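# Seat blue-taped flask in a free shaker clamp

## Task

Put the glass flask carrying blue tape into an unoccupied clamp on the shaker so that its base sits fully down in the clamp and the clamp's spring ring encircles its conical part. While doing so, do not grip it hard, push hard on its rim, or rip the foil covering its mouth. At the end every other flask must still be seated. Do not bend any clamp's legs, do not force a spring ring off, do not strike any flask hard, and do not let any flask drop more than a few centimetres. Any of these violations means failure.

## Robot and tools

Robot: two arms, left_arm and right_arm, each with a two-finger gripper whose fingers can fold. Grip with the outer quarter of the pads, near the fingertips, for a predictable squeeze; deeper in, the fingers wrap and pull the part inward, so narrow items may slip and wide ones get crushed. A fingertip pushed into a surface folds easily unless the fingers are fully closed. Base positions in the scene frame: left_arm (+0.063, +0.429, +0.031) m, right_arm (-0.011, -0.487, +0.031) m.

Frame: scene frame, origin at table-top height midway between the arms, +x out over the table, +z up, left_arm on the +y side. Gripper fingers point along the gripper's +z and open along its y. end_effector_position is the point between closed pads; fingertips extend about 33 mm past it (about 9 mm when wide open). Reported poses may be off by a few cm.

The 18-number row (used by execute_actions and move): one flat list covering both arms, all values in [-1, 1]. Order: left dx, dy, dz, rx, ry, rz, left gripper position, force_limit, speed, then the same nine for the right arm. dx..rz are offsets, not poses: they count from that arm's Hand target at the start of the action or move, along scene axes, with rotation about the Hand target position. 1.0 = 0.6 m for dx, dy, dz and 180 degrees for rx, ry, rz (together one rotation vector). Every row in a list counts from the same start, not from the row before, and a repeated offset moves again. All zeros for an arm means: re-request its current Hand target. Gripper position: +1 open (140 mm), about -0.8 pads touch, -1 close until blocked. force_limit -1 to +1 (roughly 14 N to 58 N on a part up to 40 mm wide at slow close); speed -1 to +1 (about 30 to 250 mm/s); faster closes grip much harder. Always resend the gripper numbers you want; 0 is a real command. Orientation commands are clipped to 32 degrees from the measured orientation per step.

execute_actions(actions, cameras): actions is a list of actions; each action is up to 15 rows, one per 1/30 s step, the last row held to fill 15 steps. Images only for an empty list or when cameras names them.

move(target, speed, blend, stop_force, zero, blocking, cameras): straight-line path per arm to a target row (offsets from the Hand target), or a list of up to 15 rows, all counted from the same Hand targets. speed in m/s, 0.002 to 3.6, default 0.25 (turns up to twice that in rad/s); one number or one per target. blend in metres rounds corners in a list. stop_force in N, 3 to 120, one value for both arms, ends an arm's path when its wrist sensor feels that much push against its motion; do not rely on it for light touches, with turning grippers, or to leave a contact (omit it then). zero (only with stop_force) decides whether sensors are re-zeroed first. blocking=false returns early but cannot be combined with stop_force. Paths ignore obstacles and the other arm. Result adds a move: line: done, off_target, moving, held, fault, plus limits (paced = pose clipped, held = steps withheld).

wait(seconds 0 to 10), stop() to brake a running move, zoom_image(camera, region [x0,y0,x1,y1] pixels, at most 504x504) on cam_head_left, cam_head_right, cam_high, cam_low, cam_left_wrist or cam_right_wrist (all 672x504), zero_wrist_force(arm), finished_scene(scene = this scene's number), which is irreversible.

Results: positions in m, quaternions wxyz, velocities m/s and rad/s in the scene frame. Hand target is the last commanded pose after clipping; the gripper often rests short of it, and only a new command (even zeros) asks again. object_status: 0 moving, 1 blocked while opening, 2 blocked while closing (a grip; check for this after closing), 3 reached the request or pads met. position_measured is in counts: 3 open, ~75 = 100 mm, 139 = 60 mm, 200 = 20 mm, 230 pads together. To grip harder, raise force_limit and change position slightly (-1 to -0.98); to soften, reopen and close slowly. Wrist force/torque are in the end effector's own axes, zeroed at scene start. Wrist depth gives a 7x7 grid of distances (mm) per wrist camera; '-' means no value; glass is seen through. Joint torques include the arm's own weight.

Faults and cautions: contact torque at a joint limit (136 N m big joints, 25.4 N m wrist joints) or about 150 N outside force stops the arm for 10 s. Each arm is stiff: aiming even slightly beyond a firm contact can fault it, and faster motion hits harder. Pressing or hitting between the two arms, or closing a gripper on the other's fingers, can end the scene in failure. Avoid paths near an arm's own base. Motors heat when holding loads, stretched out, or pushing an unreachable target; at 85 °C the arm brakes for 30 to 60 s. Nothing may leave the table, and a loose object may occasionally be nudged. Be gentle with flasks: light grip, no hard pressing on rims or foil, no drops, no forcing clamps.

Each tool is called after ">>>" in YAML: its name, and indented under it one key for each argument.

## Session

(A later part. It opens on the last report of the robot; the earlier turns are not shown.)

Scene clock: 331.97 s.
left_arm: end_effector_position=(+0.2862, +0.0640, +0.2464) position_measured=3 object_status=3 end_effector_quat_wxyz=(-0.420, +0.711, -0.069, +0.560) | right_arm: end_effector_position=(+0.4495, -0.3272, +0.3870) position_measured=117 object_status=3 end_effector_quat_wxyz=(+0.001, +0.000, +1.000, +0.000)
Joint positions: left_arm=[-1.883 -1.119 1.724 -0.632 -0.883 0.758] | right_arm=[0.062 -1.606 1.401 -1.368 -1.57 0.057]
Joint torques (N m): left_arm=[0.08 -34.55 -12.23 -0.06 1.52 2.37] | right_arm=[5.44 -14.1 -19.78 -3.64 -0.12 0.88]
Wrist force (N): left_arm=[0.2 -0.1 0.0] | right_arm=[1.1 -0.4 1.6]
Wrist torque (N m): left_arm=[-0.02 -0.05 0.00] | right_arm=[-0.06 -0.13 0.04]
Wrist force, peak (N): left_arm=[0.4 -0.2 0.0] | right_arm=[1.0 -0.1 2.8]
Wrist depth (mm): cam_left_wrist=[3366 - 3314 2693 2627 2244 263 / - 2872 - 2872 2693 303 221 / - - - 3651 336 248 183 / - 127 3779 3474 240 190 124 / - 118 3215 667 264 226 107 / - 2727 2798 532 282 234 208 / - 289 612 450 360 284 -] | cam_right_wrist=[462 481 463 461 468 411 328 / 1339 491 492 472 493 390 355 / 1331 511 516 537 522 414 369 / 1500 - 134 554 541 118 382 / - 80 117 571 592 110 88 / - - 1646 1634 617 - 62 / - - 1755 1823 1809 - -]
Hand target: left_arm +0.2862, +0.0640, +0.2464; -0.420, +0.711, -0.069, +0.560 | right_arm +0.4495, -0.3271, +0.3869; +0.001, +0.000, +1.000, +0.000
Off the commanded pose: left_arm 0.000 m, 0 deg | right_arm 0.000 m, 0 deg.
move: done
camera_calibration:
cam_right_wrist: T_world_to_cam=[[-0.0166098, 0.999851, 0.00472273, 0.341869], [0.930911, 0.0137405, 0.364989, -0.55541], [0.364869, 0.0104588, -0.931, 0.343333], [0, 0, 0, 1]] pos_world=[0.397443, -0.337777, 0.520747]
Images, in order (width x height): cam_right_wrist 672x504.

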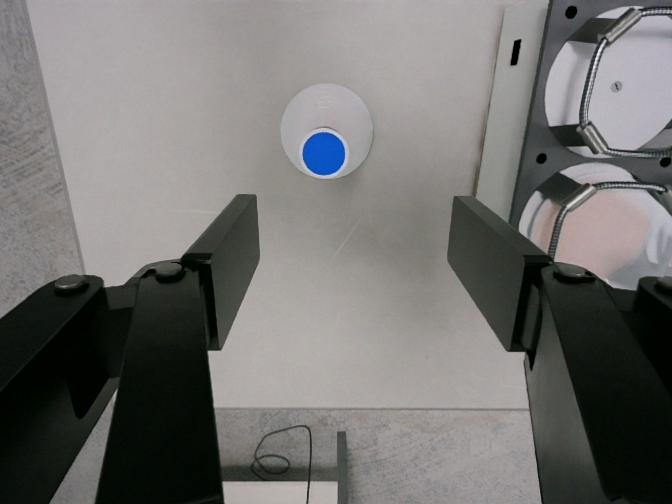

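>>> move:
  target: [0,0,0,0,0,0,1,1,1,0,-0.2,0,0,0,-0.5,0.18,-1,0]
  speed: 0.4

>>> move:
  target: [0,0,0,0,0,0,1,1,1,0,-0.05,0,0.5,0,0,0.18,-1,0]
  speed: 0.4
  cameras: ["cam_right_wrist","cam_head_right","cam_head_left","cam_low"]

Scene clock: 339.50 s.
left_arm: end_effector_position=(+0.2862, +0.0640, +0.2464) position_measured=3 object_status=3 end_effector_quat_wxyz=(-0.420, +0.711, -0.069, +0.560) | right_arm: end_effector_position=(+0.4494, -0.4472, +0.3869) position_measured=107 object_status=3 end_effector_quat_wxyz=(+0.001, +0.707, +0.708, +0.000)
Joint positions: left_arm=[-1.883 -1.119 1.724 -0.632 -0.883 0.758] | right_arm=[-0.2 -1.667 1.457 -1.362 -1.572 1.365]
Joint torques (N m): left_arm=[-0.37 -34.43 -13.32 -0.16 1.3 2.33] | right_arm=[11.95 -20.16 -30.44 -1.79 -0.29 1.46]
Wrist force (N): left_arm=[-0.1 -0.1 -0.1] | right_arm=[1.1 -0.3 1.5]
Wrist torque (N m): left_arm=[-0.03 0.01 0.00] | right_arm=[-0.02 -0.16 0.15]
Wrist force, peak (N): left_arm=[0.4 -0.2 -0.1] | right_arm=[1.3 -0.3 1.9]
Wrist depth (mm): cam_left_wrist=[2476 - - 2727 2564 2267 274 / - 3366 - 2992 2659 300 220 / - - - - 329 247 184 / - 127 - 865 240 191 124 / - 137 - 718 265 226 107 / - 2727 3034 617 277 235 209 / - 292 612 - 359 285 -] | cam_right_wrist=[1209 - - 301 473 465 466 / 712 485 497 495 483 490 495 / 629 521 511 516 517 517 529 / 1490 104 129 550 544 125 549 / - 75 1559 1569 1580 116 88 / - - 1795 1681 1743 - 62 / - - 1837 1769 1795 - -]
Hand target: left_arm +0.2862, +0.0640, +0.2464; -0.420, +0.711, -0.069, +0.560 | right_arm +0.4495, -0.4471, +0.3869; +0.001, +0.707, +0.707, +0.000
Off the commanded pose: left_arm 0.000 m, 0 deg | right_arm 0.000 m, 0 deg.
move: done

Scene clock: 342.00 s.
left_arm: end_effector_position=(+0.2862, +0.0640, +0.2464) position_measured=3 object_status=3 end_effector_quat_wxyz=(-0.420, +0.711, -0.069, +0.560) | right_arm: end_effector_position=(+0.4494, -0.4772, +0.3869) position_measured=107 object_status=3 end_effector_quat_wxyz=(+0.499, -0.500, -0.500, -0.500)
Joint positions: left_arm=[-1.883 -1.119 1.724 -0.632 -0.883 0.758] | right_arm=[-0.82 -1.198 1.462 -0.266 -0.823 0.001]
Joint torques (N m): left_arm=[0.09 -35.1 -11.91 -0.26 1.2 2.31] | right_arm=[11.59 -42.42 -30.47 2.97 1.23 -1.1]
Wrist force (N): left_arm=[0.2 -0.2 0.1] | right_arm=[0.1 -3.3 0.3]
Wrist torque (N m): left_arm=[-0.04 -0.05 0.00] | right_arm=[-0.40 -0.21 -0.03]
Wrist force, peak (N): left_arm=[0.2 -0.3 -0.1] | right_arm=[-1.2 -3.3 0.0]
Wrist depth (mm): cam_left_wrist=[- - 3779 2798 2659 2244 263 / - - - 3034 2693 301 221 / 2834 3366 3122 4787 329 248 183 / 2659 127 - 4142 239 191 124 / - 118 - 682 264 225 106 / - 2762 738 557 281 234 208 / - 291 579 452 358 283 -] | cam_right_wrist=[666 705 - - - - - / - 798 3537 3950 - - - / 608 612 919 707 - - - / 554 571 129 701 578 116 3485 / - 75 505 531 549 115 88 / - - 564 544 544 - 62 / - - 523 492 531 - -]
Hand target: left_arm +0.2862, +0.0640, +0.2464; -0.420, +0.711, -0.069, +0.560 | right_arm +0.4495, -0.4771, +0.3869; +0.499, -0.500, -0.500, -0.500
Off the commanded pose: left_arm 0.000 m, 0 deg | right_arm 0.000 m, 0 deg.
move: done
camera_calibration:
cam_right_wrist: T_world_to_cam=[[0.999851, -0.00485376, 0.0165524, -0.448988], [0.0136402, -0.364903, -0.930946, 0.179723], [0.0105586, 0.931033, -0.364782, 0.724302], [0, 0, 0, 1]] pos_world=[0.438823, -0.610947, 0.438957]
Images, in order (width x height): cam_head_left 672x504, cam_head_right 672x504, cam_low 672x504, cam_right_wrist 672x504.

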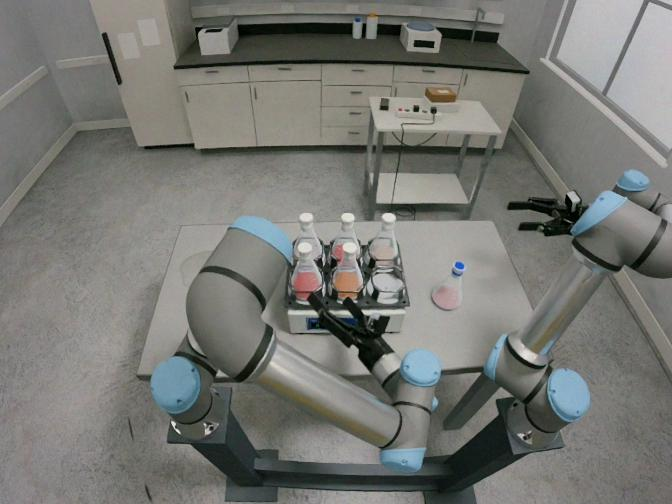

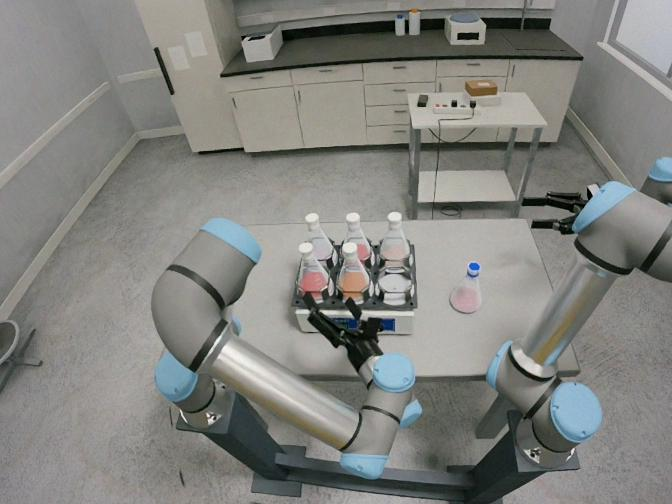

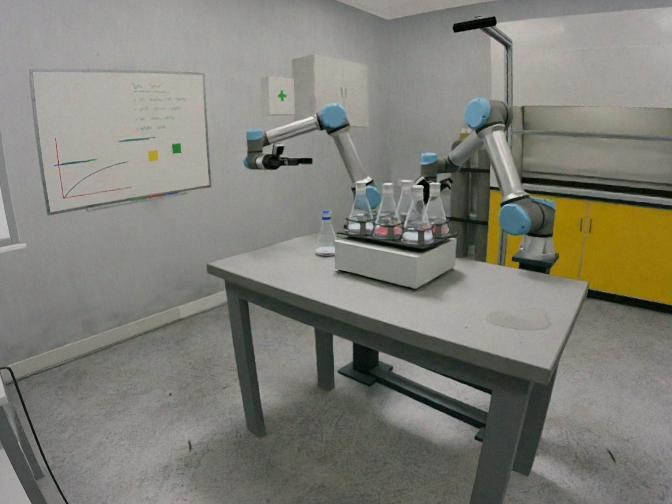

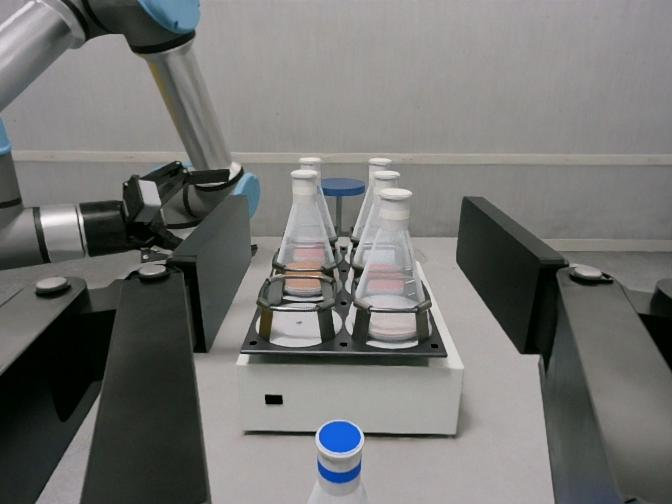

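>>> move:
  target: [0,0,0,0,0,0,1,1,1,-0.0025,-0.01,-0.3898,0,0,0,0.18,-1,0]
  speed: 0.2
  stop_force: 8
  cameras: ["cam_right_wrist","cam_low"]

Scene clock: 347.20 s.
left_arm: end_effector_position=(+0.2862, +0.0640, +0.2464) position_measured=3 object_status=3 end_effector_quat_wxyz=(-0.420, +0.711, -0.069, +0.560) | right_arm: end_effector_position=(+0.4480, -0.4832, +0.1531) position_measured=107 object_status=3 end_effector_quat_wxyz=(+0.499, -0.500, -0.500, -0.500)
Joint positions: left_arm=[-1.883 -1.119 1.724 -0.632 -0.883 0.758] | right_arm=[-0.829 -0.917 1.704 -0.788 -0.833 0]
Joint torques (N m): left_arm=[0.1 -34.59 -12.95 -0.21 1.24 2.38] | right_arm=[7.15 -38.37 -24.02 0.38 1.21 1.18]
Wrist force (N): left_arm=[0.2 -0.1 0.1] | right_arm=[0.1 -3.2 -0.2]
Wrist torque (N m): left_arm=[-0.03 -0.06 0.00] | right_arm=[-0.38 -0.22 0.04]
Wrist force, peak (N): left_arm=[-0.1 -0.4 -0.1] | right_arm=[2.9 -3.1 0.2]
Wrist depth (mm): cam_left_wrist=[- - 5523 2762 2693 2221 273 / - - 248 2951 2595 288 222 / - 3531 - 3419 334 247 183 / - 127 3531 4224 240 190 124 / - 118 4224 728 265 226 107 / - 2727 745 617 283 235 208 / - 288 605 451 368 284 -] | cam_right_wrist=[491 549 874 - 2279 - - / - 905 856 509 660 - - / - 933 466 267 462 992 - / 2962 104 148 480 479 125 574 / - 75 131 391 399 116 88 / - - 300 290 302 - 62 / - - 245 246 246 - -]
Hand target: left_arm +0.2862, +0.0640, +0.2464; -0.420, +0.711, -0.069, +0.560 | right_arm +0.4480, -0.4831, +0.1531; +0.499, -0.500, -0.500, -0.500
Off the commanded pose: left_arm 0.000 m, 0 deg | right_arm 0.000 m, 0 deg.
move: done
camera_calibration:
cam_right_wrist: T_world_to_cam=[[0.999847, -0.00487694, 0.0167748, -0.443706], [0.0138398, -0.364818, -0.930976, -0.0401303], [0.0106601, 0.931066, -0.364695, 0.644576], [0, 0, 0, 1]] pos_world=[0.437322, -0.616947, 0.205156]
Images, in order (width x height): cam_low 672x504, cam_right_wrist 672x504.

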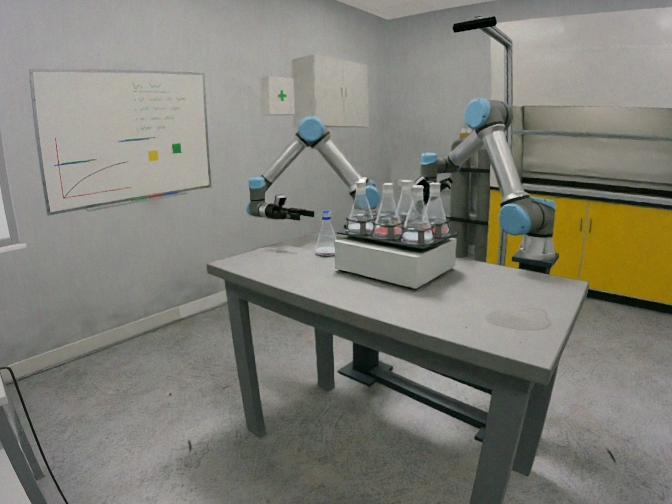

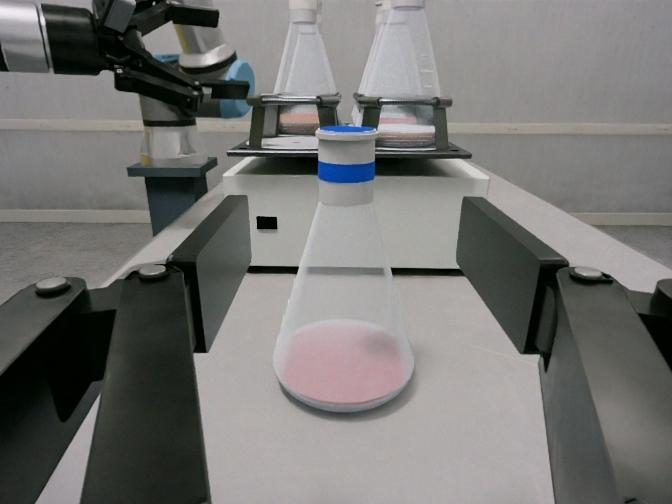

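>>> move:
  target: [0,0,0,0,0,0,1,1,1,-0.001,0.195,-0.005,0,0,0,0.18,-1,0]
  speed: 0.08
  stop_force: 4

>>> execute_actions:
  actions:
    - [[0,0,0,0,0,0,1,1,1,0,0,0,0,0,0,-1,-0.02,-1]]

>>> wait:
  seconds: 2.2
  cameras: ["cam_right_wrist","cam_low"]

Scene clock: 357.40 s.
left_arm: end_effector_position=(+0.2862, +0.0640, +0.2464) position_measured=3 object_status=3 end_effector_quat_wxyz=(-0.420, +0.711, -0.069, +0.560) | right_arm: end_effector_position=(+0.4474, -0.3661, +0.1501) position_measured=107 object_status=3 end_effector_quat_wxyz=(+0.499, -0.500, -0.500, -0.500)
Joint positions: left_arm=[-1.883 -1.119 1.724 -0.632 -0.883 0.758] | right_arm=[-0.661 -1.006 1.885 -0.882 -0.664 0.001]
Joint torques (N m): left_arm=[0.82 -34.81 -12.47 -0.24 1.25 2.3] | right_arm=[-11.41 -29.02 -22.57 2.98 0.64 1.18]
Wrist force (N): left_arm=[0.1 0.0 -0.1] | right_arm=[0.2 -3.1 0.4]
Wrist torque (N m): left_arm=[0.01 -0.03 0.00] | right_arm=[-0.33 -0.27 0.00]
Wrist force, peak (N): left_arm=[0.4 -0.1 0.1] | right_arm=[0.1 -3.4 -1.3]
Wrist depth (mm): cam_left_wrist=[- - 2448 2659 2627 2133 273 / - 3989 3917 3077 2564 288 221 / 3034 4064 3779 3714 335 248 183 / - 127 3917 3474 241 191 124 / - 119 - 738 263 225 106 / - 341 716 578 283 234 208 / - 287 657 436 358 285 -] | cam_right_wrist=[414 705 736 - - 3485 - / 3078 451 453 344 406 - - / 3591 865 358 142 339 3435 - / 2890 898 149 149 352 116 3078 / - 75 368 373 371 116 88 / - - 285 298 299 - 62 / - - 242 235 235 - -]
Hand target: left_arm +0.2862, +0.0640, +0.2464; -0.420, +0.711, -0.069, +0.560 | right_arm +0.4474, -0.3661, +0.1501; +0.499, -0.500, -0.500, -0.500
Off the commanded pose: left_arm 0.000 m, 0 deg | right_arm 0.000 m, 0 deg.
move: done

Scene clock: 359.10 s.
left_arm: end_effector_position=(+0.2862, +0.0640, +0.2464) position_measured=3 object_status=3 end_effector_quat_wxyz=(-0.420, +0.711, -0.069, +0.560) | right_arm: end_effector_position=(+0.4474, -0.3661, +0.1501) position_measured=179 object_status=0 end_effector_quat_wxyz=(+0.499, -0.500, -0.500, -0.500)
Joint positions: left_arm=[-1.883 -1.119 1.724 -0.632 -0.883 0.758] | right_arm=[-0.661 -1.006 1.885 -0.882 -0.664 0.001]
Joint torques (N m): left_arm=[-0.63 -34.85 -11.89 -0.17 1.39 2.26] | right_arm=[-11.5 -30.56 -21.85 3.04 0.76 -0.39]
Wrist force (N): left_arm=[0.0 -0.3 0.1] | right_arm=[-2.9 -3.1 0.5]
Wrist torque (N m): left_arm=[-0.06 -0.01 0.00] | right_arm=[-0.33 -0.23 0.00]
Wrist force, peak (N): left_arm=[0.1 -0.3 -0.3] | right_arm=[-2.9 -3.2 0.4]
Wrist depth (mm): cam_left_wrist=[- - 2534 2693 2505 2112 263 / - 2992 3531 3034 2693 301 221 / - - - 4583 336 240 183 / - 127 - 3847 240 191 124 / - 118 3531 738 263 225 106 / - 342 2992 557 283 234 209 / - 288 581 441 358 283 -] | cam_right_wrist=[411 699 748 - 3202 - - / 3038 450 456 349 414 - - / - 852 359 142 338 3338 3646 / 2890 606 107 149 130 348 3385 / - 81 76 380 - 89 77 / - 72 - 278 - - 69 / - - - 218 - - -]
Hand target: left_arm +0.2862, +0.0640, +0.2464; -0.420, +0.711, -0.069, +0.560 | right_arm +0.4474, -0.3661, +0.1501; +0.499, -0.500, -0.500, -0.500
Off the commanded pose: left_arm 0.000 m, 0 deg | right_arm 0.000 m, 0 deg.
Step readings (end_effector_position of left_arm | right_arm):
0: (+0.2862, +0.0640, +0.2464) | (+0.4474, -0.3661, +0.1501)
1: (+0.2862, +0.0640, +0.2464) | (+0.4474, -0.3661, +0.1501)
2: (+0.2862, +0.0640, +0.2464) | (+0.4474, -0.3661, +0.1501)
4: (+0.2862, +0.0640, +0.2464) | (+0.4474, -0.3661, +0.1501)
8: (+0.2862, +0.0640, +0.2464) | (+0.4474, -0.3661, +0.1501)
15: (+0.2862, +0.0640, +0.2464) | (+0.4474, -0.3661, +0.1501)

Scene clock: 361.30 s.
left_arm: end_effector_position=(+0.2862, +0.0640, +0.2464) position_measured=3 object_status=3 end_effector_quat_wxyz=(-0.420, +0.711, -0.069, +0.560) | right_arm: end_effector_position=(+0.4474, -0.3661, +0.1501) position_measured=179 object_status=2 end_effector_quat_wxyz=(+0.499, -0.500, -0.500, -0.500)
Joint positions: left_arm=[-1.883 -1.119 1.724 -0.632 -0.883 0.758] | right_arm=[-0.661 -1.006 1.885 -0.882 -0.664 0.001]
Joint torques (N m): left_arm=[-0.28 -35.13 -13.3 -0.1 1.28 2.28] | right_arm=[-8.21 -40.19 -16.07 2.88 -1.23 -1.03]
Wrist force (N): left_arm=[0.0 0.2 0.0] | right_arm=[-2.7 -3.1 0.4]
Wrist torque (N m): left_arm=[0.05 -0.01 0.00] | right_arm=[-0.33 -0.28 0.00]
Wrist force, peak (N): left_arm=[0.3 0.0 -0.3] | right_arm=[-2.9 -3.3 0.4]
Wrist depth (mm): cam_left_wrist=[- - 2393 2762 2595 2154 249 / 2198 3779 254 3122 2627 300 222 / 2727 2595 - 4787 334 247 183 / - 135 3215 4308 240 190 124 / - 2693 3474 - 264 226 107 / - 330 3651 555 282 235 207 / - 288 568 448 361 286 -] | cam_right_wrist=[411 703 750 - - - - / 3703 448 445 346 404 - - / - 852 358 142 336 413 - / 2962 2890 107 149 130 351 560 / - 80 76 373 - 89 77 / - 72 - 299 - - 69 / - - - 224 - - -]
Hand target: left_arm +0.2862, +0.0640, +0.2464; -0.420, +0.711, -0.069, +0.560 | right_arm +0.4474, -0.3661, +0.1501; +0.499, -0.500, -0.500, -0.500
Tool commands: left_gripper/position=+1.0 left_gripper/force_limit=+1.0 left_gripper/speed=+1.0 right_gripper/position=-1.0 right_gripper/force_limit=-0.02 right_gripper/speed=-1.0
Off the commanded pose: left_arm 0.000 m, 0 deg | right_arm 0.000 m, 0 deg.
wait: 2.20 s; at rest by 0.17 s
camera_calibration:
cam_right_wrist: T_world_to_cam=[[0.999849, -0.00491289, 0.0166815, -0.442483], [0.0137399, -0.364817, -0.930978, -0.000243465], [0.0106595, 0.931066, -0.364695, 0.534424], [0, 0, 0, 1]] pos_world=[0.436722, -0.499847, 0.202056]
Images, in order (width x height): cam_low 672x504, cam_right_wrist 672x504.

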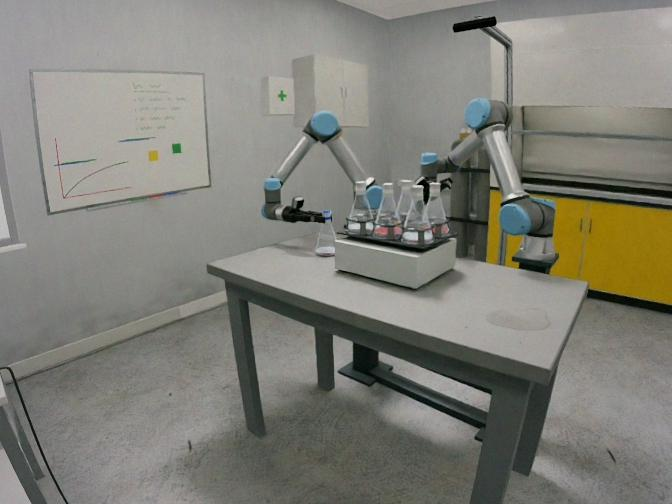

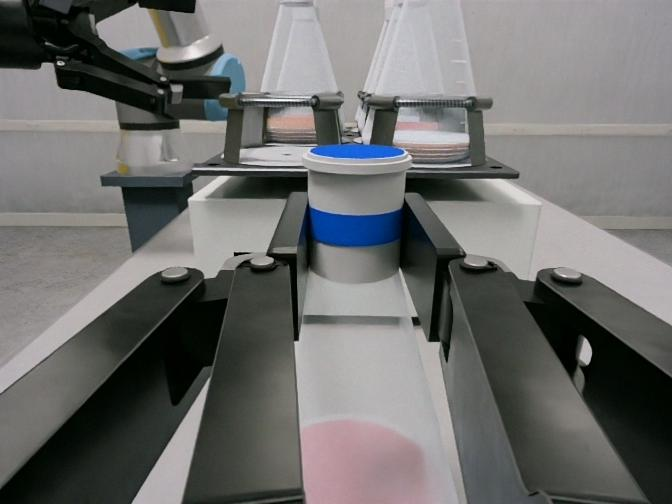

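>>> move:
  target:
    - [0,0,0,0,0,0,1,1,1,0,0,0.4,0,0,0,-1,-0.02,-1]
    - [0,0,0,0,0,0,1,1,1,-0.0832,0.3952,0.4,0,0,0,-1,-0.02,-1]
  speed: 0.14
  blend: [0.05,0]
  cameras: ["cam_right_wrist","cam_head_right","cam_low"]

>>> zoom_image:
  camera: "cam_head_right"
  region: [330, 180, 450, 320]

>>> zoom_image:
  camera: "cam_low"
  region: [310, 140, 450, 260]

Scene clock: 368.30 s.
left_arm: end_effector_position=(+0.2862, +0.0640, +0.2464) position_measured=3 object_status=3 end_effector_quat_wxyz=(-0.420, +0.711, -0.069, +0.560) | right_arm: end_effector_position=(+0.3974, -0.1290, +0.3901) position_measured=179 object_status=2 end_effector_quat_wxyz=(+0.499, -0.500, -0.501, -0.500)
Joint positions: left_arm=[-1.883 -1.119 1.724 -0.632 -0.883 0.758] | right_arm=[-0.211 -1.53 1.862 -0.339 -0.214 0.006]
Joint torques (N m): left_arm=[0.89 -35.03 -12.54 -0.1 1.36 2.3] | right_arm=[-2.86 -14.21 -31.84 0.62 0.58 0.98]
Wrist force (N): left_arm=[0.2 0.0 -0.2] | right_arm=[-3.0 -3.3 0.1]
Wrist torque (N m): left_arm=[0.00 -0.05 0.00] | right_arm=[-0.37 -0.25 0.01]
Wrist force, peak (N): left_arm=[0.2 -0.5 -0.1] | right_arm=[-5.2 -3.4 0.5]
Wrist depth (mm): cam_left_wrist=[- 3419 3264 2627 2595 2221 273 / - 3366 3779 3077 2505 303 217 / - 3264 - 2911 336 248 183 / - 127 3847 3168 238 190 124 / - 126 2420 735 263 226 106 / - 2505 3168 539 283 235 208 / - 287 605 422 356 286 -] | cam_right_wrist=[397 436 - 2855 - - - / - 486 - - - 2724 3160 / - 544 585 142 150 3246 - / 352 388 106 148 130 3246 3537 / - 81 76 288 - 89 77 / - 72 - 412 - - 69 / - - - - - - -]
Hand target: left_arm +0.2862, +0.0640, +0.2464; -0.420, +0.711, -0.069, +0.560 | right_arm +0.3974, -0.1290, +0.3901; +0.499, -0.500, -0.500, -0.500
Off the commanded pose: left_arm 0.000 m, 0 deg | right_arm 0.000 m, 0 deg.
move: done
camera_calibration:
cam_right_wrist: T_world_to_cam=[[0.999849, -0.00469034, 0.0167029, -0.39528], [0.013841, -0.364815, -0.930977, 0.310337], [0.0104601, 0.931068, -0.364695, 0.401806], [0, 0, 0, 1]] pos_world=[0.386723, -0.262747, 0.442056]
Images, in order (width x height): cam_head_right 672x504, cam_low 672x504, cam_right_wrist 672x504.

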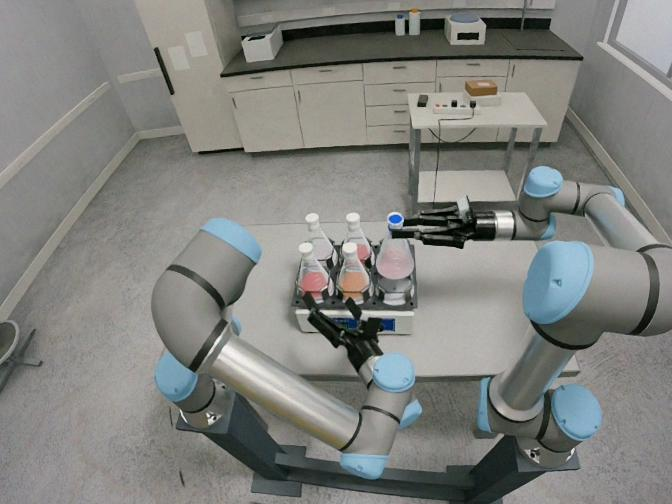

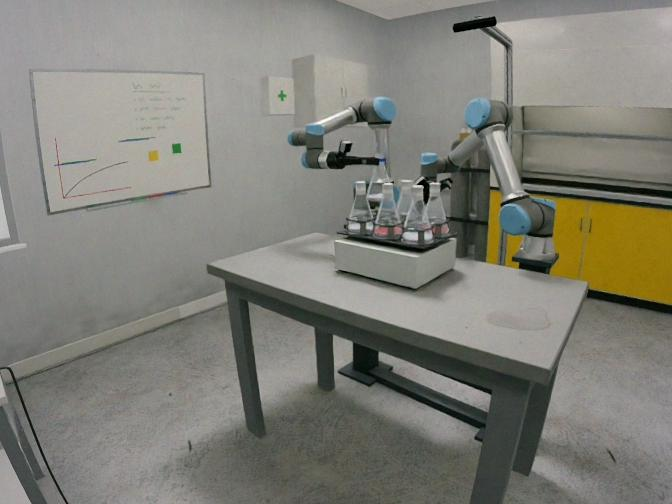

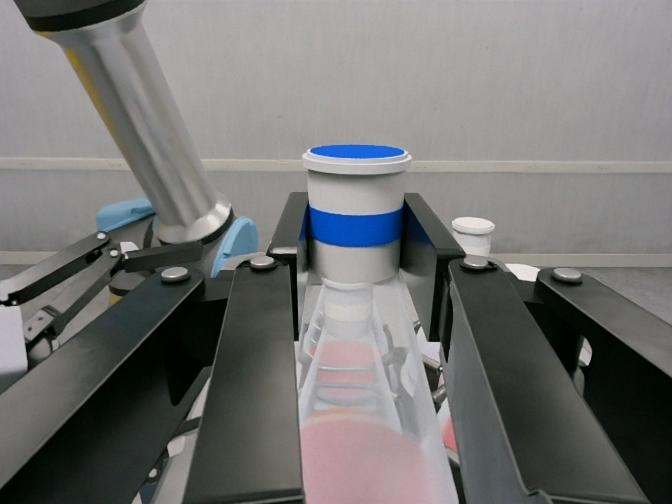

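Scaled by 3.600 from the camera's 672x504 image, which has a finer 960x720 frame.

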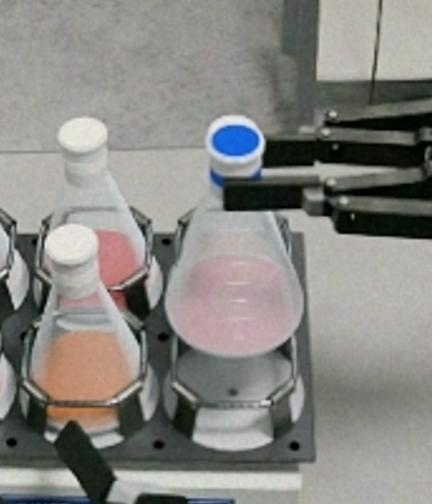

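Scaled by 3.600 from the camera's 672x504 image, which has a finer 960x720 frame.

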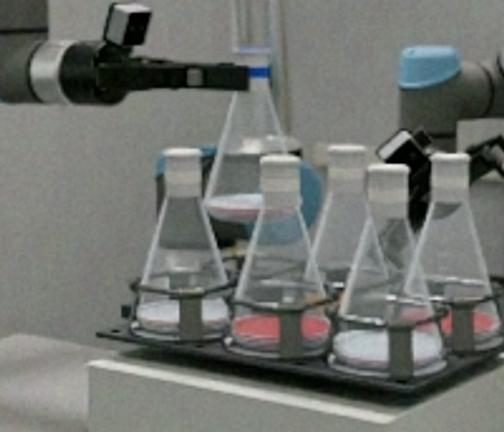

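>>> move:
  target: [0,0,0,0,0,0,1,1,1,0,0,-0.15,0,0,0,-1,-0.02,-1]
  speed: 0.02
  stop_force: 20
  cameras: ["cam_right_wrist","cam_head_right","cam_low"]

>>> zoom_image:
  camera: "cam_head_right"
  region: [330, 200, 450, 340]

>>> zoom_image:
  camera: "cam_low"
  region: [310, 140, 450, 260]

Scene clock: 375.00 s.
left_arm: end_effector_position=(+0.2862, +0.0640, +0.2464) position_measured=3 object_status=3 end_effector_quat_wxyz=(-0.420, +0.711, -0.069, +0.560) | right_arm: end_effector_position=(+0.3974, -0.1290, +0.3317) position_measured=179 object_status=2 end_effector_quat_wxyz=(+0.499, -0.500, -0.500, -0.500)
Joint positions: left_arm=[-1.883 -1.119 1.724 -0.632 -0.883 0.758] | right_arm=[-0.211 -1.472 1.961 -0.497 -0.214 0.006]
Joint torques (N m): left_arm=[0.05 -34.4 -12.78 -0.24 1.32 2.2] | right_arm=[6.43 -34.16 -26.76 -0.98 -0.34 -1.17]
Wrist force (N): left_arm=[0.1 0.0 -0.2] | right_arm=[8.3 -2.7 -0.2]
Wrist torque (N m): left_arm=[-0.01 -0.02 0.01] | right_arm=[-0.37 -0.17 -0.01]
Wrist force, peak (N): left_arm=[0.4 -0.1 -0.2] | right_arm=[23.9 -1.5 -2.2]
Wrist depth (mm): cam_left_wrist=[3474 2534 - 2727 2627 2198 248 / 2798 - - 3122 2727 301 220 / 2834 - - 5009 334 249 184 / - 127 5984 4396 240 191 125 / - 2727 - 693 262 225 106 / - 2221 769 555 282 235 208 / - 289 608 450 359 284 -] | cam_right_wrist=[429 452 - 2236 - - 2194 / - 505 - 3435 - - - / 332 540 595 141 374 377 - / 326 664 106 149 130 270 163 / - 81 76 404 - 85 77 / - 72 - 327 - - 69 / - - - 222 - - -]
Hand target: left_arm +0.2862, +0.0640, +0.2464; -0.420, +0.711, -0.069, +0.560 | right_arm +0.3974, -0.1290, +0.3317; +0.499, -0.500, -0.500, -0.500 (not the last commanded pose)
Off the commanded pose: left_arm 0.000 m, 0 deg | right_arm 0.032 m, 0 deg.
move: contact (right_arm)
camera_calibration:
cam_right_wrist: T_world_to_cam=[[0.999847, -0.00487873, 0.0167736, -0.39448], [0.0138395, -0.364697, -0.931023, 0.256016], [0.0106595, 0.931113, -0.364574, 0.380395], [0, 0, 0, 1]] pos_world=[0.386822, -0.262747, 0.383656]
Images, in order (width x height): cam_head_right 672x504, cam_low 672x504, cam_right_wrist 672x504.

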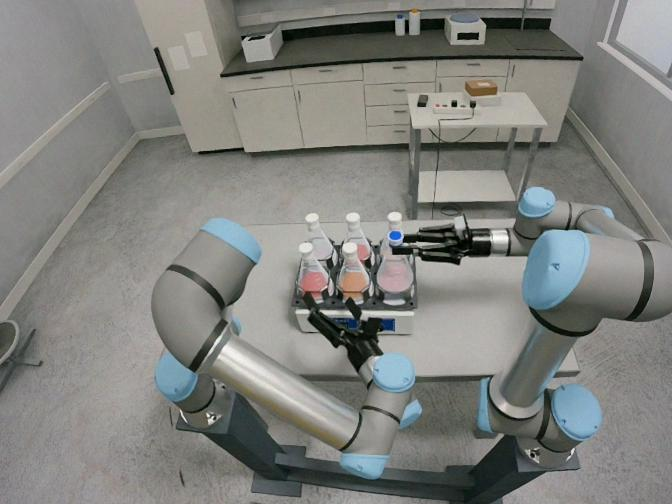

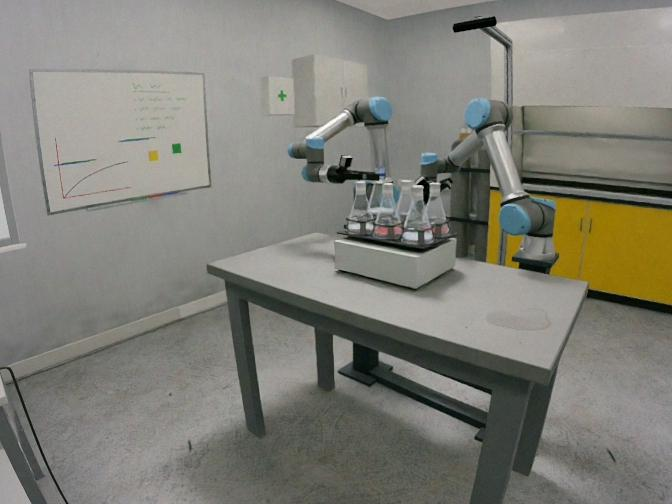

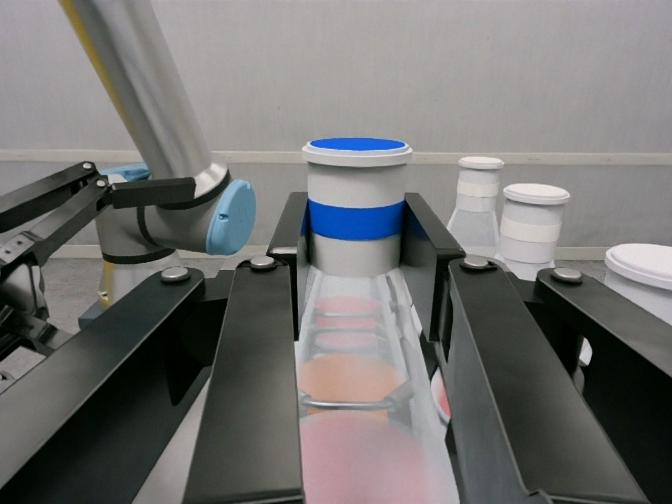

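Scaled by 3.600 from the camera's 672x504 image, which has a finer 960x720 frame.

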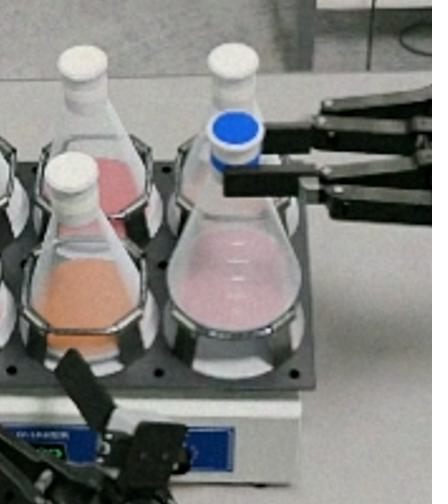

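Scaled by 3.600 from the camera's 672x504 image, which has a finer 960x720 frame.

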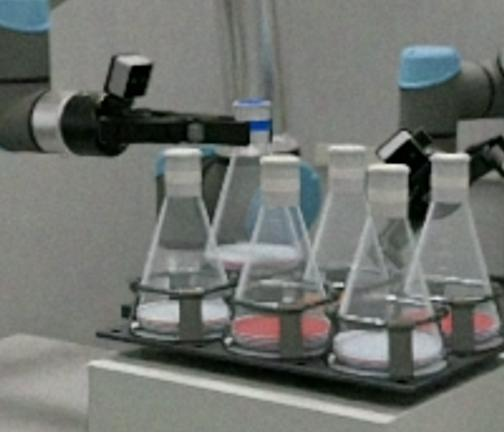

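>>> move:
  target:
    - [0,0,0,0,0,0,1,1,1,-0.0261,0,-0.006,0,-0.0333,0,-1,-0.02,-1]
  speed: 0.02
  cameras: ["cam_right_wrist","cam_head_right"]

>>> zoom_image:
  camera: "cam_head_right"
  region: [330, 200, 450, 340]

Scene clock: 386.70 s.
left_arm: end_effector_position=(+0.2862, +0.0640, +0.2464) position_measured=3 object_status=3 end_effector_quat_wxyz=(-0.420, +0.711, -0.069, +0.560) | right_arm: end_effector_position=(+0.3818, -0.1290, +0.3281) position_measured=179 object_status=2 end_effector_quat_wxyz=(+0.472, -0.473, -0.526, -0.526)
Joint positions: left_arm=[-1.883 -1.119 1.724 -0.632 -0.883 0.758] | right_arm=[-0.22 -1.504 2.008 -0.51 -0.223 -0.1]
Joint torques (N m): left_arm=[-0.81 -34.19 -13.01 -0.18 1.19 2.44] | right_arm=[-4.12 -12.53 -5.69 1.18 -5.59 2.4]
Wrist force (N): left_arm=[0.0 -0.2 0.1] | right_arm=[37.8 13.9 0.9]
Wrist torque (N m): left_arm=[-0.05 0.00 0.00] | right_arm=[-0.79 0.15 -0.94]
Wrist force, peak (N): left_arm=[-0.2 -0.4 -0.2] | right_arm=[49.5 12.3 -0.4]
Wrist depth (mm): cam_left_wrist=[- - 3077 312 2659 2176 264 / 2872 6336 3590 3034 2627 303 222 / 3034 - - - 334 245 183 / - 127 3531 921 239 191 125 / - 119 3474 761 263 225 107 / - 337 3077 536 282 234 208 / - 291 574 452 360 280 -] | cam_right_wrist=[- 459 - - 2604 - 2962 / - 505 - - - - - / 309 554 587 141 157 386 - / 2821 681 101 148 127 270 - / - 81 76 376 - 85 77 / - 72 - 326 - - 69 / - - - 221 - - -]
Hand target: left_arm +0.2862, +0.0640, +0.2464; -0.420, +0.711, -0.069, +0.560 | right_arm +0.3818, -0.1290, +0.3281; +0.472, -0.473, -0.526, -0.526
Off the commanded pose: left_arm 0.000 m, 0 deg | right_arm 0.000 m, 0 deg.
move: done
camera_calibration:
cam_right_wrist: T_world_to_cam=[[0.992579, -0.00485158, 0.121501, -0.410211], [0.111372, -0.364813, -0.924396, 0.213441], [0.04881, 0.931068, -0.361566, 0.363693], [0, 0, 0, 1]] pos_world=[0.365643, -0.262747, 0.378644]
Images, in order (width x height): cam_head_right 672x504, cam_right_wrist 672x504.

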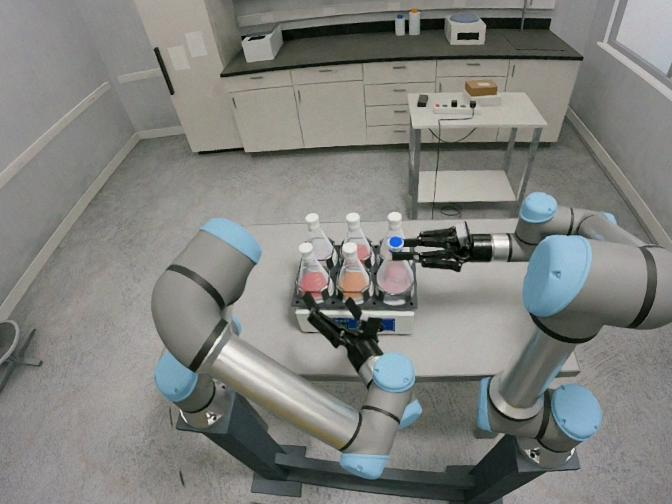

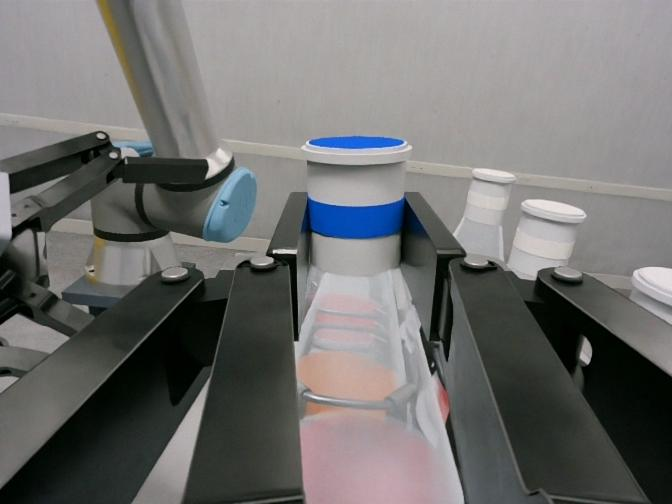

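Scaled by 3.600 from the camera's 672x504 image, which has a finer 960x720 frame.

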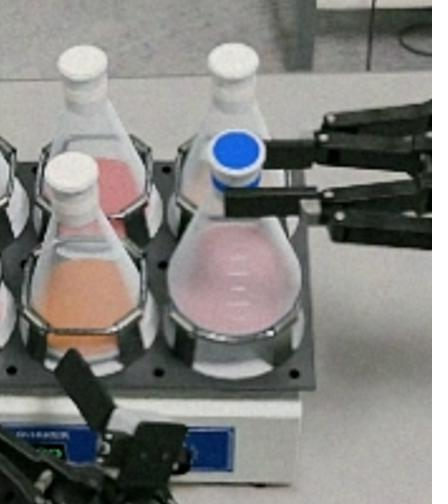

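>>> move:
  target:
    - [0,0,0,0,0,0,1,1,1,0,0,0.045,0,0,0,-1,-0.02,-1]
    - [0,0,0,0,0,0,1,1,1,-0.008,0,0.045,0,-0.0333,0,-1,-0.02,-1]
  speed: 0.04

>>> move:
  target: [0,0,0,0,0,0,1,1,1,0,0,-0.05,0,0,0,-1,-0.02,-1]
  speed: 0.02
  stop_force: 8
  cameras: ["cam_right_wrist","cam_head_right","cam_head_left"]

>>> zoom_image:
  camera: "cam_head_right"
  region: [330, 200, 450, 340]

>>> zoom_image:
  camera: "cam_head_left"
  region: [330, 200, 450, 340]

Scene clock: 397.93 s.
left_arm: end_effector_position=(+0.2862, +0.0640, +0.2464) position_measured=3 object_status=3 end_effector_quat_wxyz=(-0.420, +0.711, -0.069, +0.560) | right_arm: end_effector_position=(+0.3769, -0.1290, +0.3551) position_measured=179 object_status=2 end_effector_quat_wxyz=(-0.444, +0.445, +0.550, +0.550)
Joint positions: left_arm=[-1.883 -1.119 1.724 -0.632 -0.883 0.758] | right_arm=[-0.223 -1.547 1.976 -0.435 -0.226 -0.205]
Joint torques (N m): left_arm=[0.24 -34.07 -12.71 -0.43 1.23 2.28] | right_arm=[-10.65 -18.6 -21.98 2.15 -1.12 1.91]
Wrist force (N): left_arm=[0.2 -0.2 0.0] | right_arm=[-2.3 -4.4 0.6]
Wrist torque (N m): left_arm=[-0.05 -0.04 0.00] | right_arm=[-0.42 -0.32 0.16]
Wrist force, peak (N): left_arm=[0.2 -0.5 0.1] | right_arm=[38.4 14.2 0.9]
Wrist depth (mm): cam_left_wrist=[- - 3989 2659 2595 2133 264 / 3168 3531 3779 2911 2693 287 220 / - - 3474 4142 333 248 183 / - 127 3651 4142 239 191 124 / - 119 4064 798 263 225 106 / - 326 725 562 282 234 208 / - 287 635 441 349 283 -] | cam_right_wrist=[- 458 - - - - - / - 506 - - - - - / 315 544 597 141 162 - 3118 / 681 677 102 149 130 287 - / - 81 76 399 - 89 77 / - 72 - 364 - - 69 / - - - 222 - - -]
Hand target: left_arm +0.2862, +0.0640, +0.2464; -0.420, +0.711, -0.069, +0.560 | right_arm +0.3770, -0.1290, +0.3551; -0.444, +0.445, +0.550, +0.550
Off the commanded pose: left_arm 0.000 m, 0 deg | right_arm 0.000 m, 0 deg.
move: done

Scene clock: 400.20 s.
left_arm: end_effector_position=(+0.2862, +0.0640, +0.2464) position_measured=3 object_status=3 end_effector_quat_wxyz=(-0.420, +0.711, -0.069, +0.560) | right_arm: end_effector_position=(+0.3770, -0.1290, +0.3289) position_measured=179 object_status=2 end_effector_quat_wxyz=(-0.444, +0.445, +0.550, +0.550)
Joint positions: left_arm=[-1.883 -1.119 1.724 -0.632 -0.883 0.758] | right_arm=[-0.223 -1.517 2.019 -0.508 -0.226 -0.205]
Joint torques (N m): left_arm=[0.75 -34.48 -13.29 -0.19 1.28 2.39] | right_arm=[-3.19 -34.33 -28.67 -0.63 0.42 0.29]
Wrist force (N): left_arm=[0.2 -0.2 0.0] | right_arm=[2.8 -3.0 0.2]
Wrist torque (N m): left_arm=[-0.04 -0.05 0.00] | right_arm=[-0.42 -0.28 0.03]
Wrist force, peak (N): left_arm=[0.4 -0.1 -0.3] | right_arm=[13.7 -3.2 -1.9]
Wrist depth (mm): cam_left_wrist=[- 4224 2564 2798 2693 2176 273 / 2762 3917 244 3314 2762 286 221 / - - - 4683 330 248 183 / - 127 - 341 239 191 124 / - 118 2595 772 261 226 106 / - 327 2659 543 283 235 207 / - 289 645 454 358 284 -] | cam_right_wrist=[2926 460 - - - - - / 313 514 559 2236 2756 2215 - / 308 598 594 141 154 - - / 673 679 101 149 130 274 - / - 80 76 400 - 89 76 / - 72 - 335 - - 69 / - - - - - - -]
Hand target: left_arm +0.2862, +0.0640, +0.2464; -0.420, +0.711, -0.069, +0.560 | right_arm +0.3770, -0.1290, +0.3289; -0.444, +0.445, +0.550, +0.550 (not the last commanded pose)
Off the commanded pose: left_arm 0.000 m, 0 deg | right_arm 0.004 m, 0 deg.
move: contact (right_arm)
camera_calibration:
cam_right_wrist: T_world_to_cam=[[0.974554, -0.00486486, 0.224102, -0.432639], [0.206944, -0.364652, -0.907856, 0.173391], [0.0861358, 0.931131, -0.354367, 0.347824], [0, 0, 0, 1]] pos_world=[0.355788, -0.262747, 0.377626]
Images, in order (width x height): cam_head_left 672x504, cam_head_right 672x504, cam_right_wrist 672x504.

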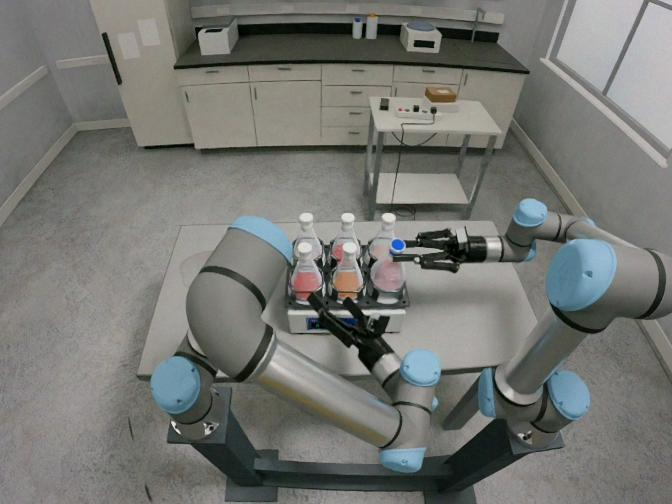

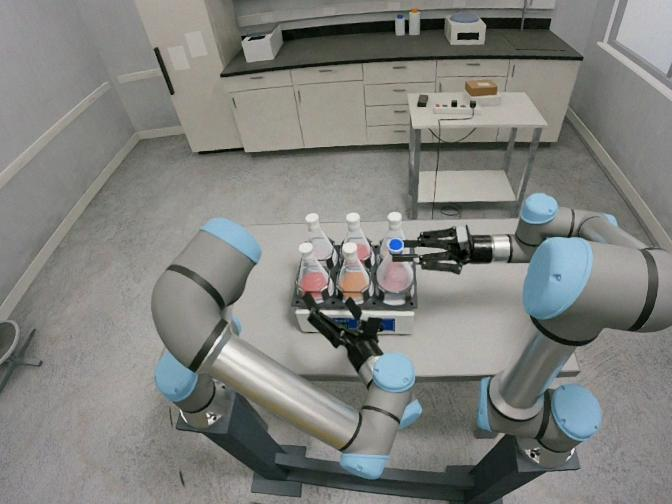

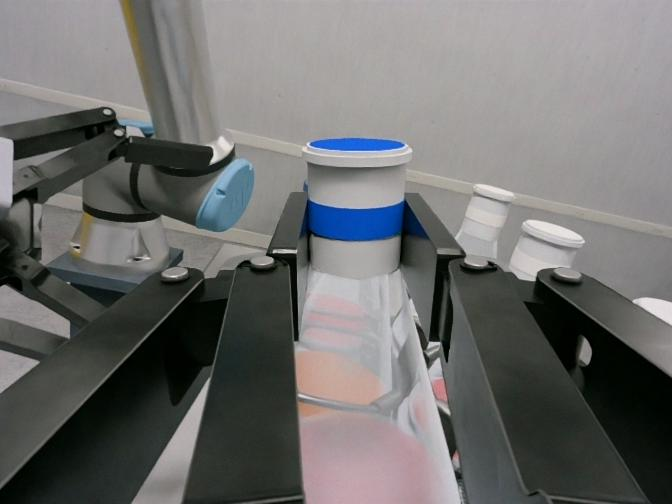

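Scaled by 3.600 from the camera's 672x504 image, which has a finer 960x720 frame.

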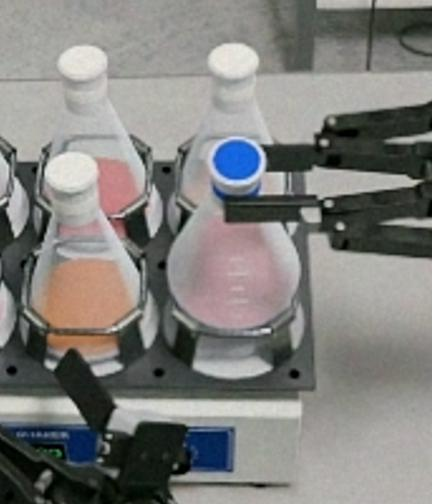

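Scaled by 3.600 from the camera's 672x504 image, which has a finer 960x720 frame.

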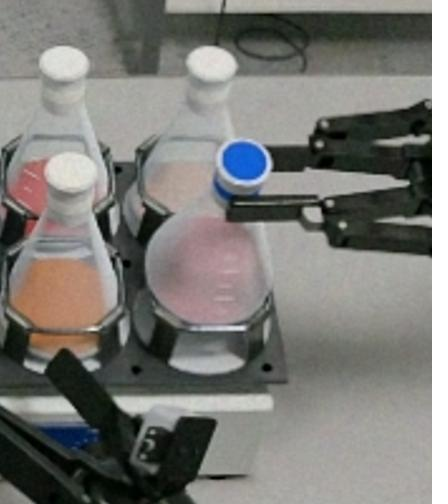

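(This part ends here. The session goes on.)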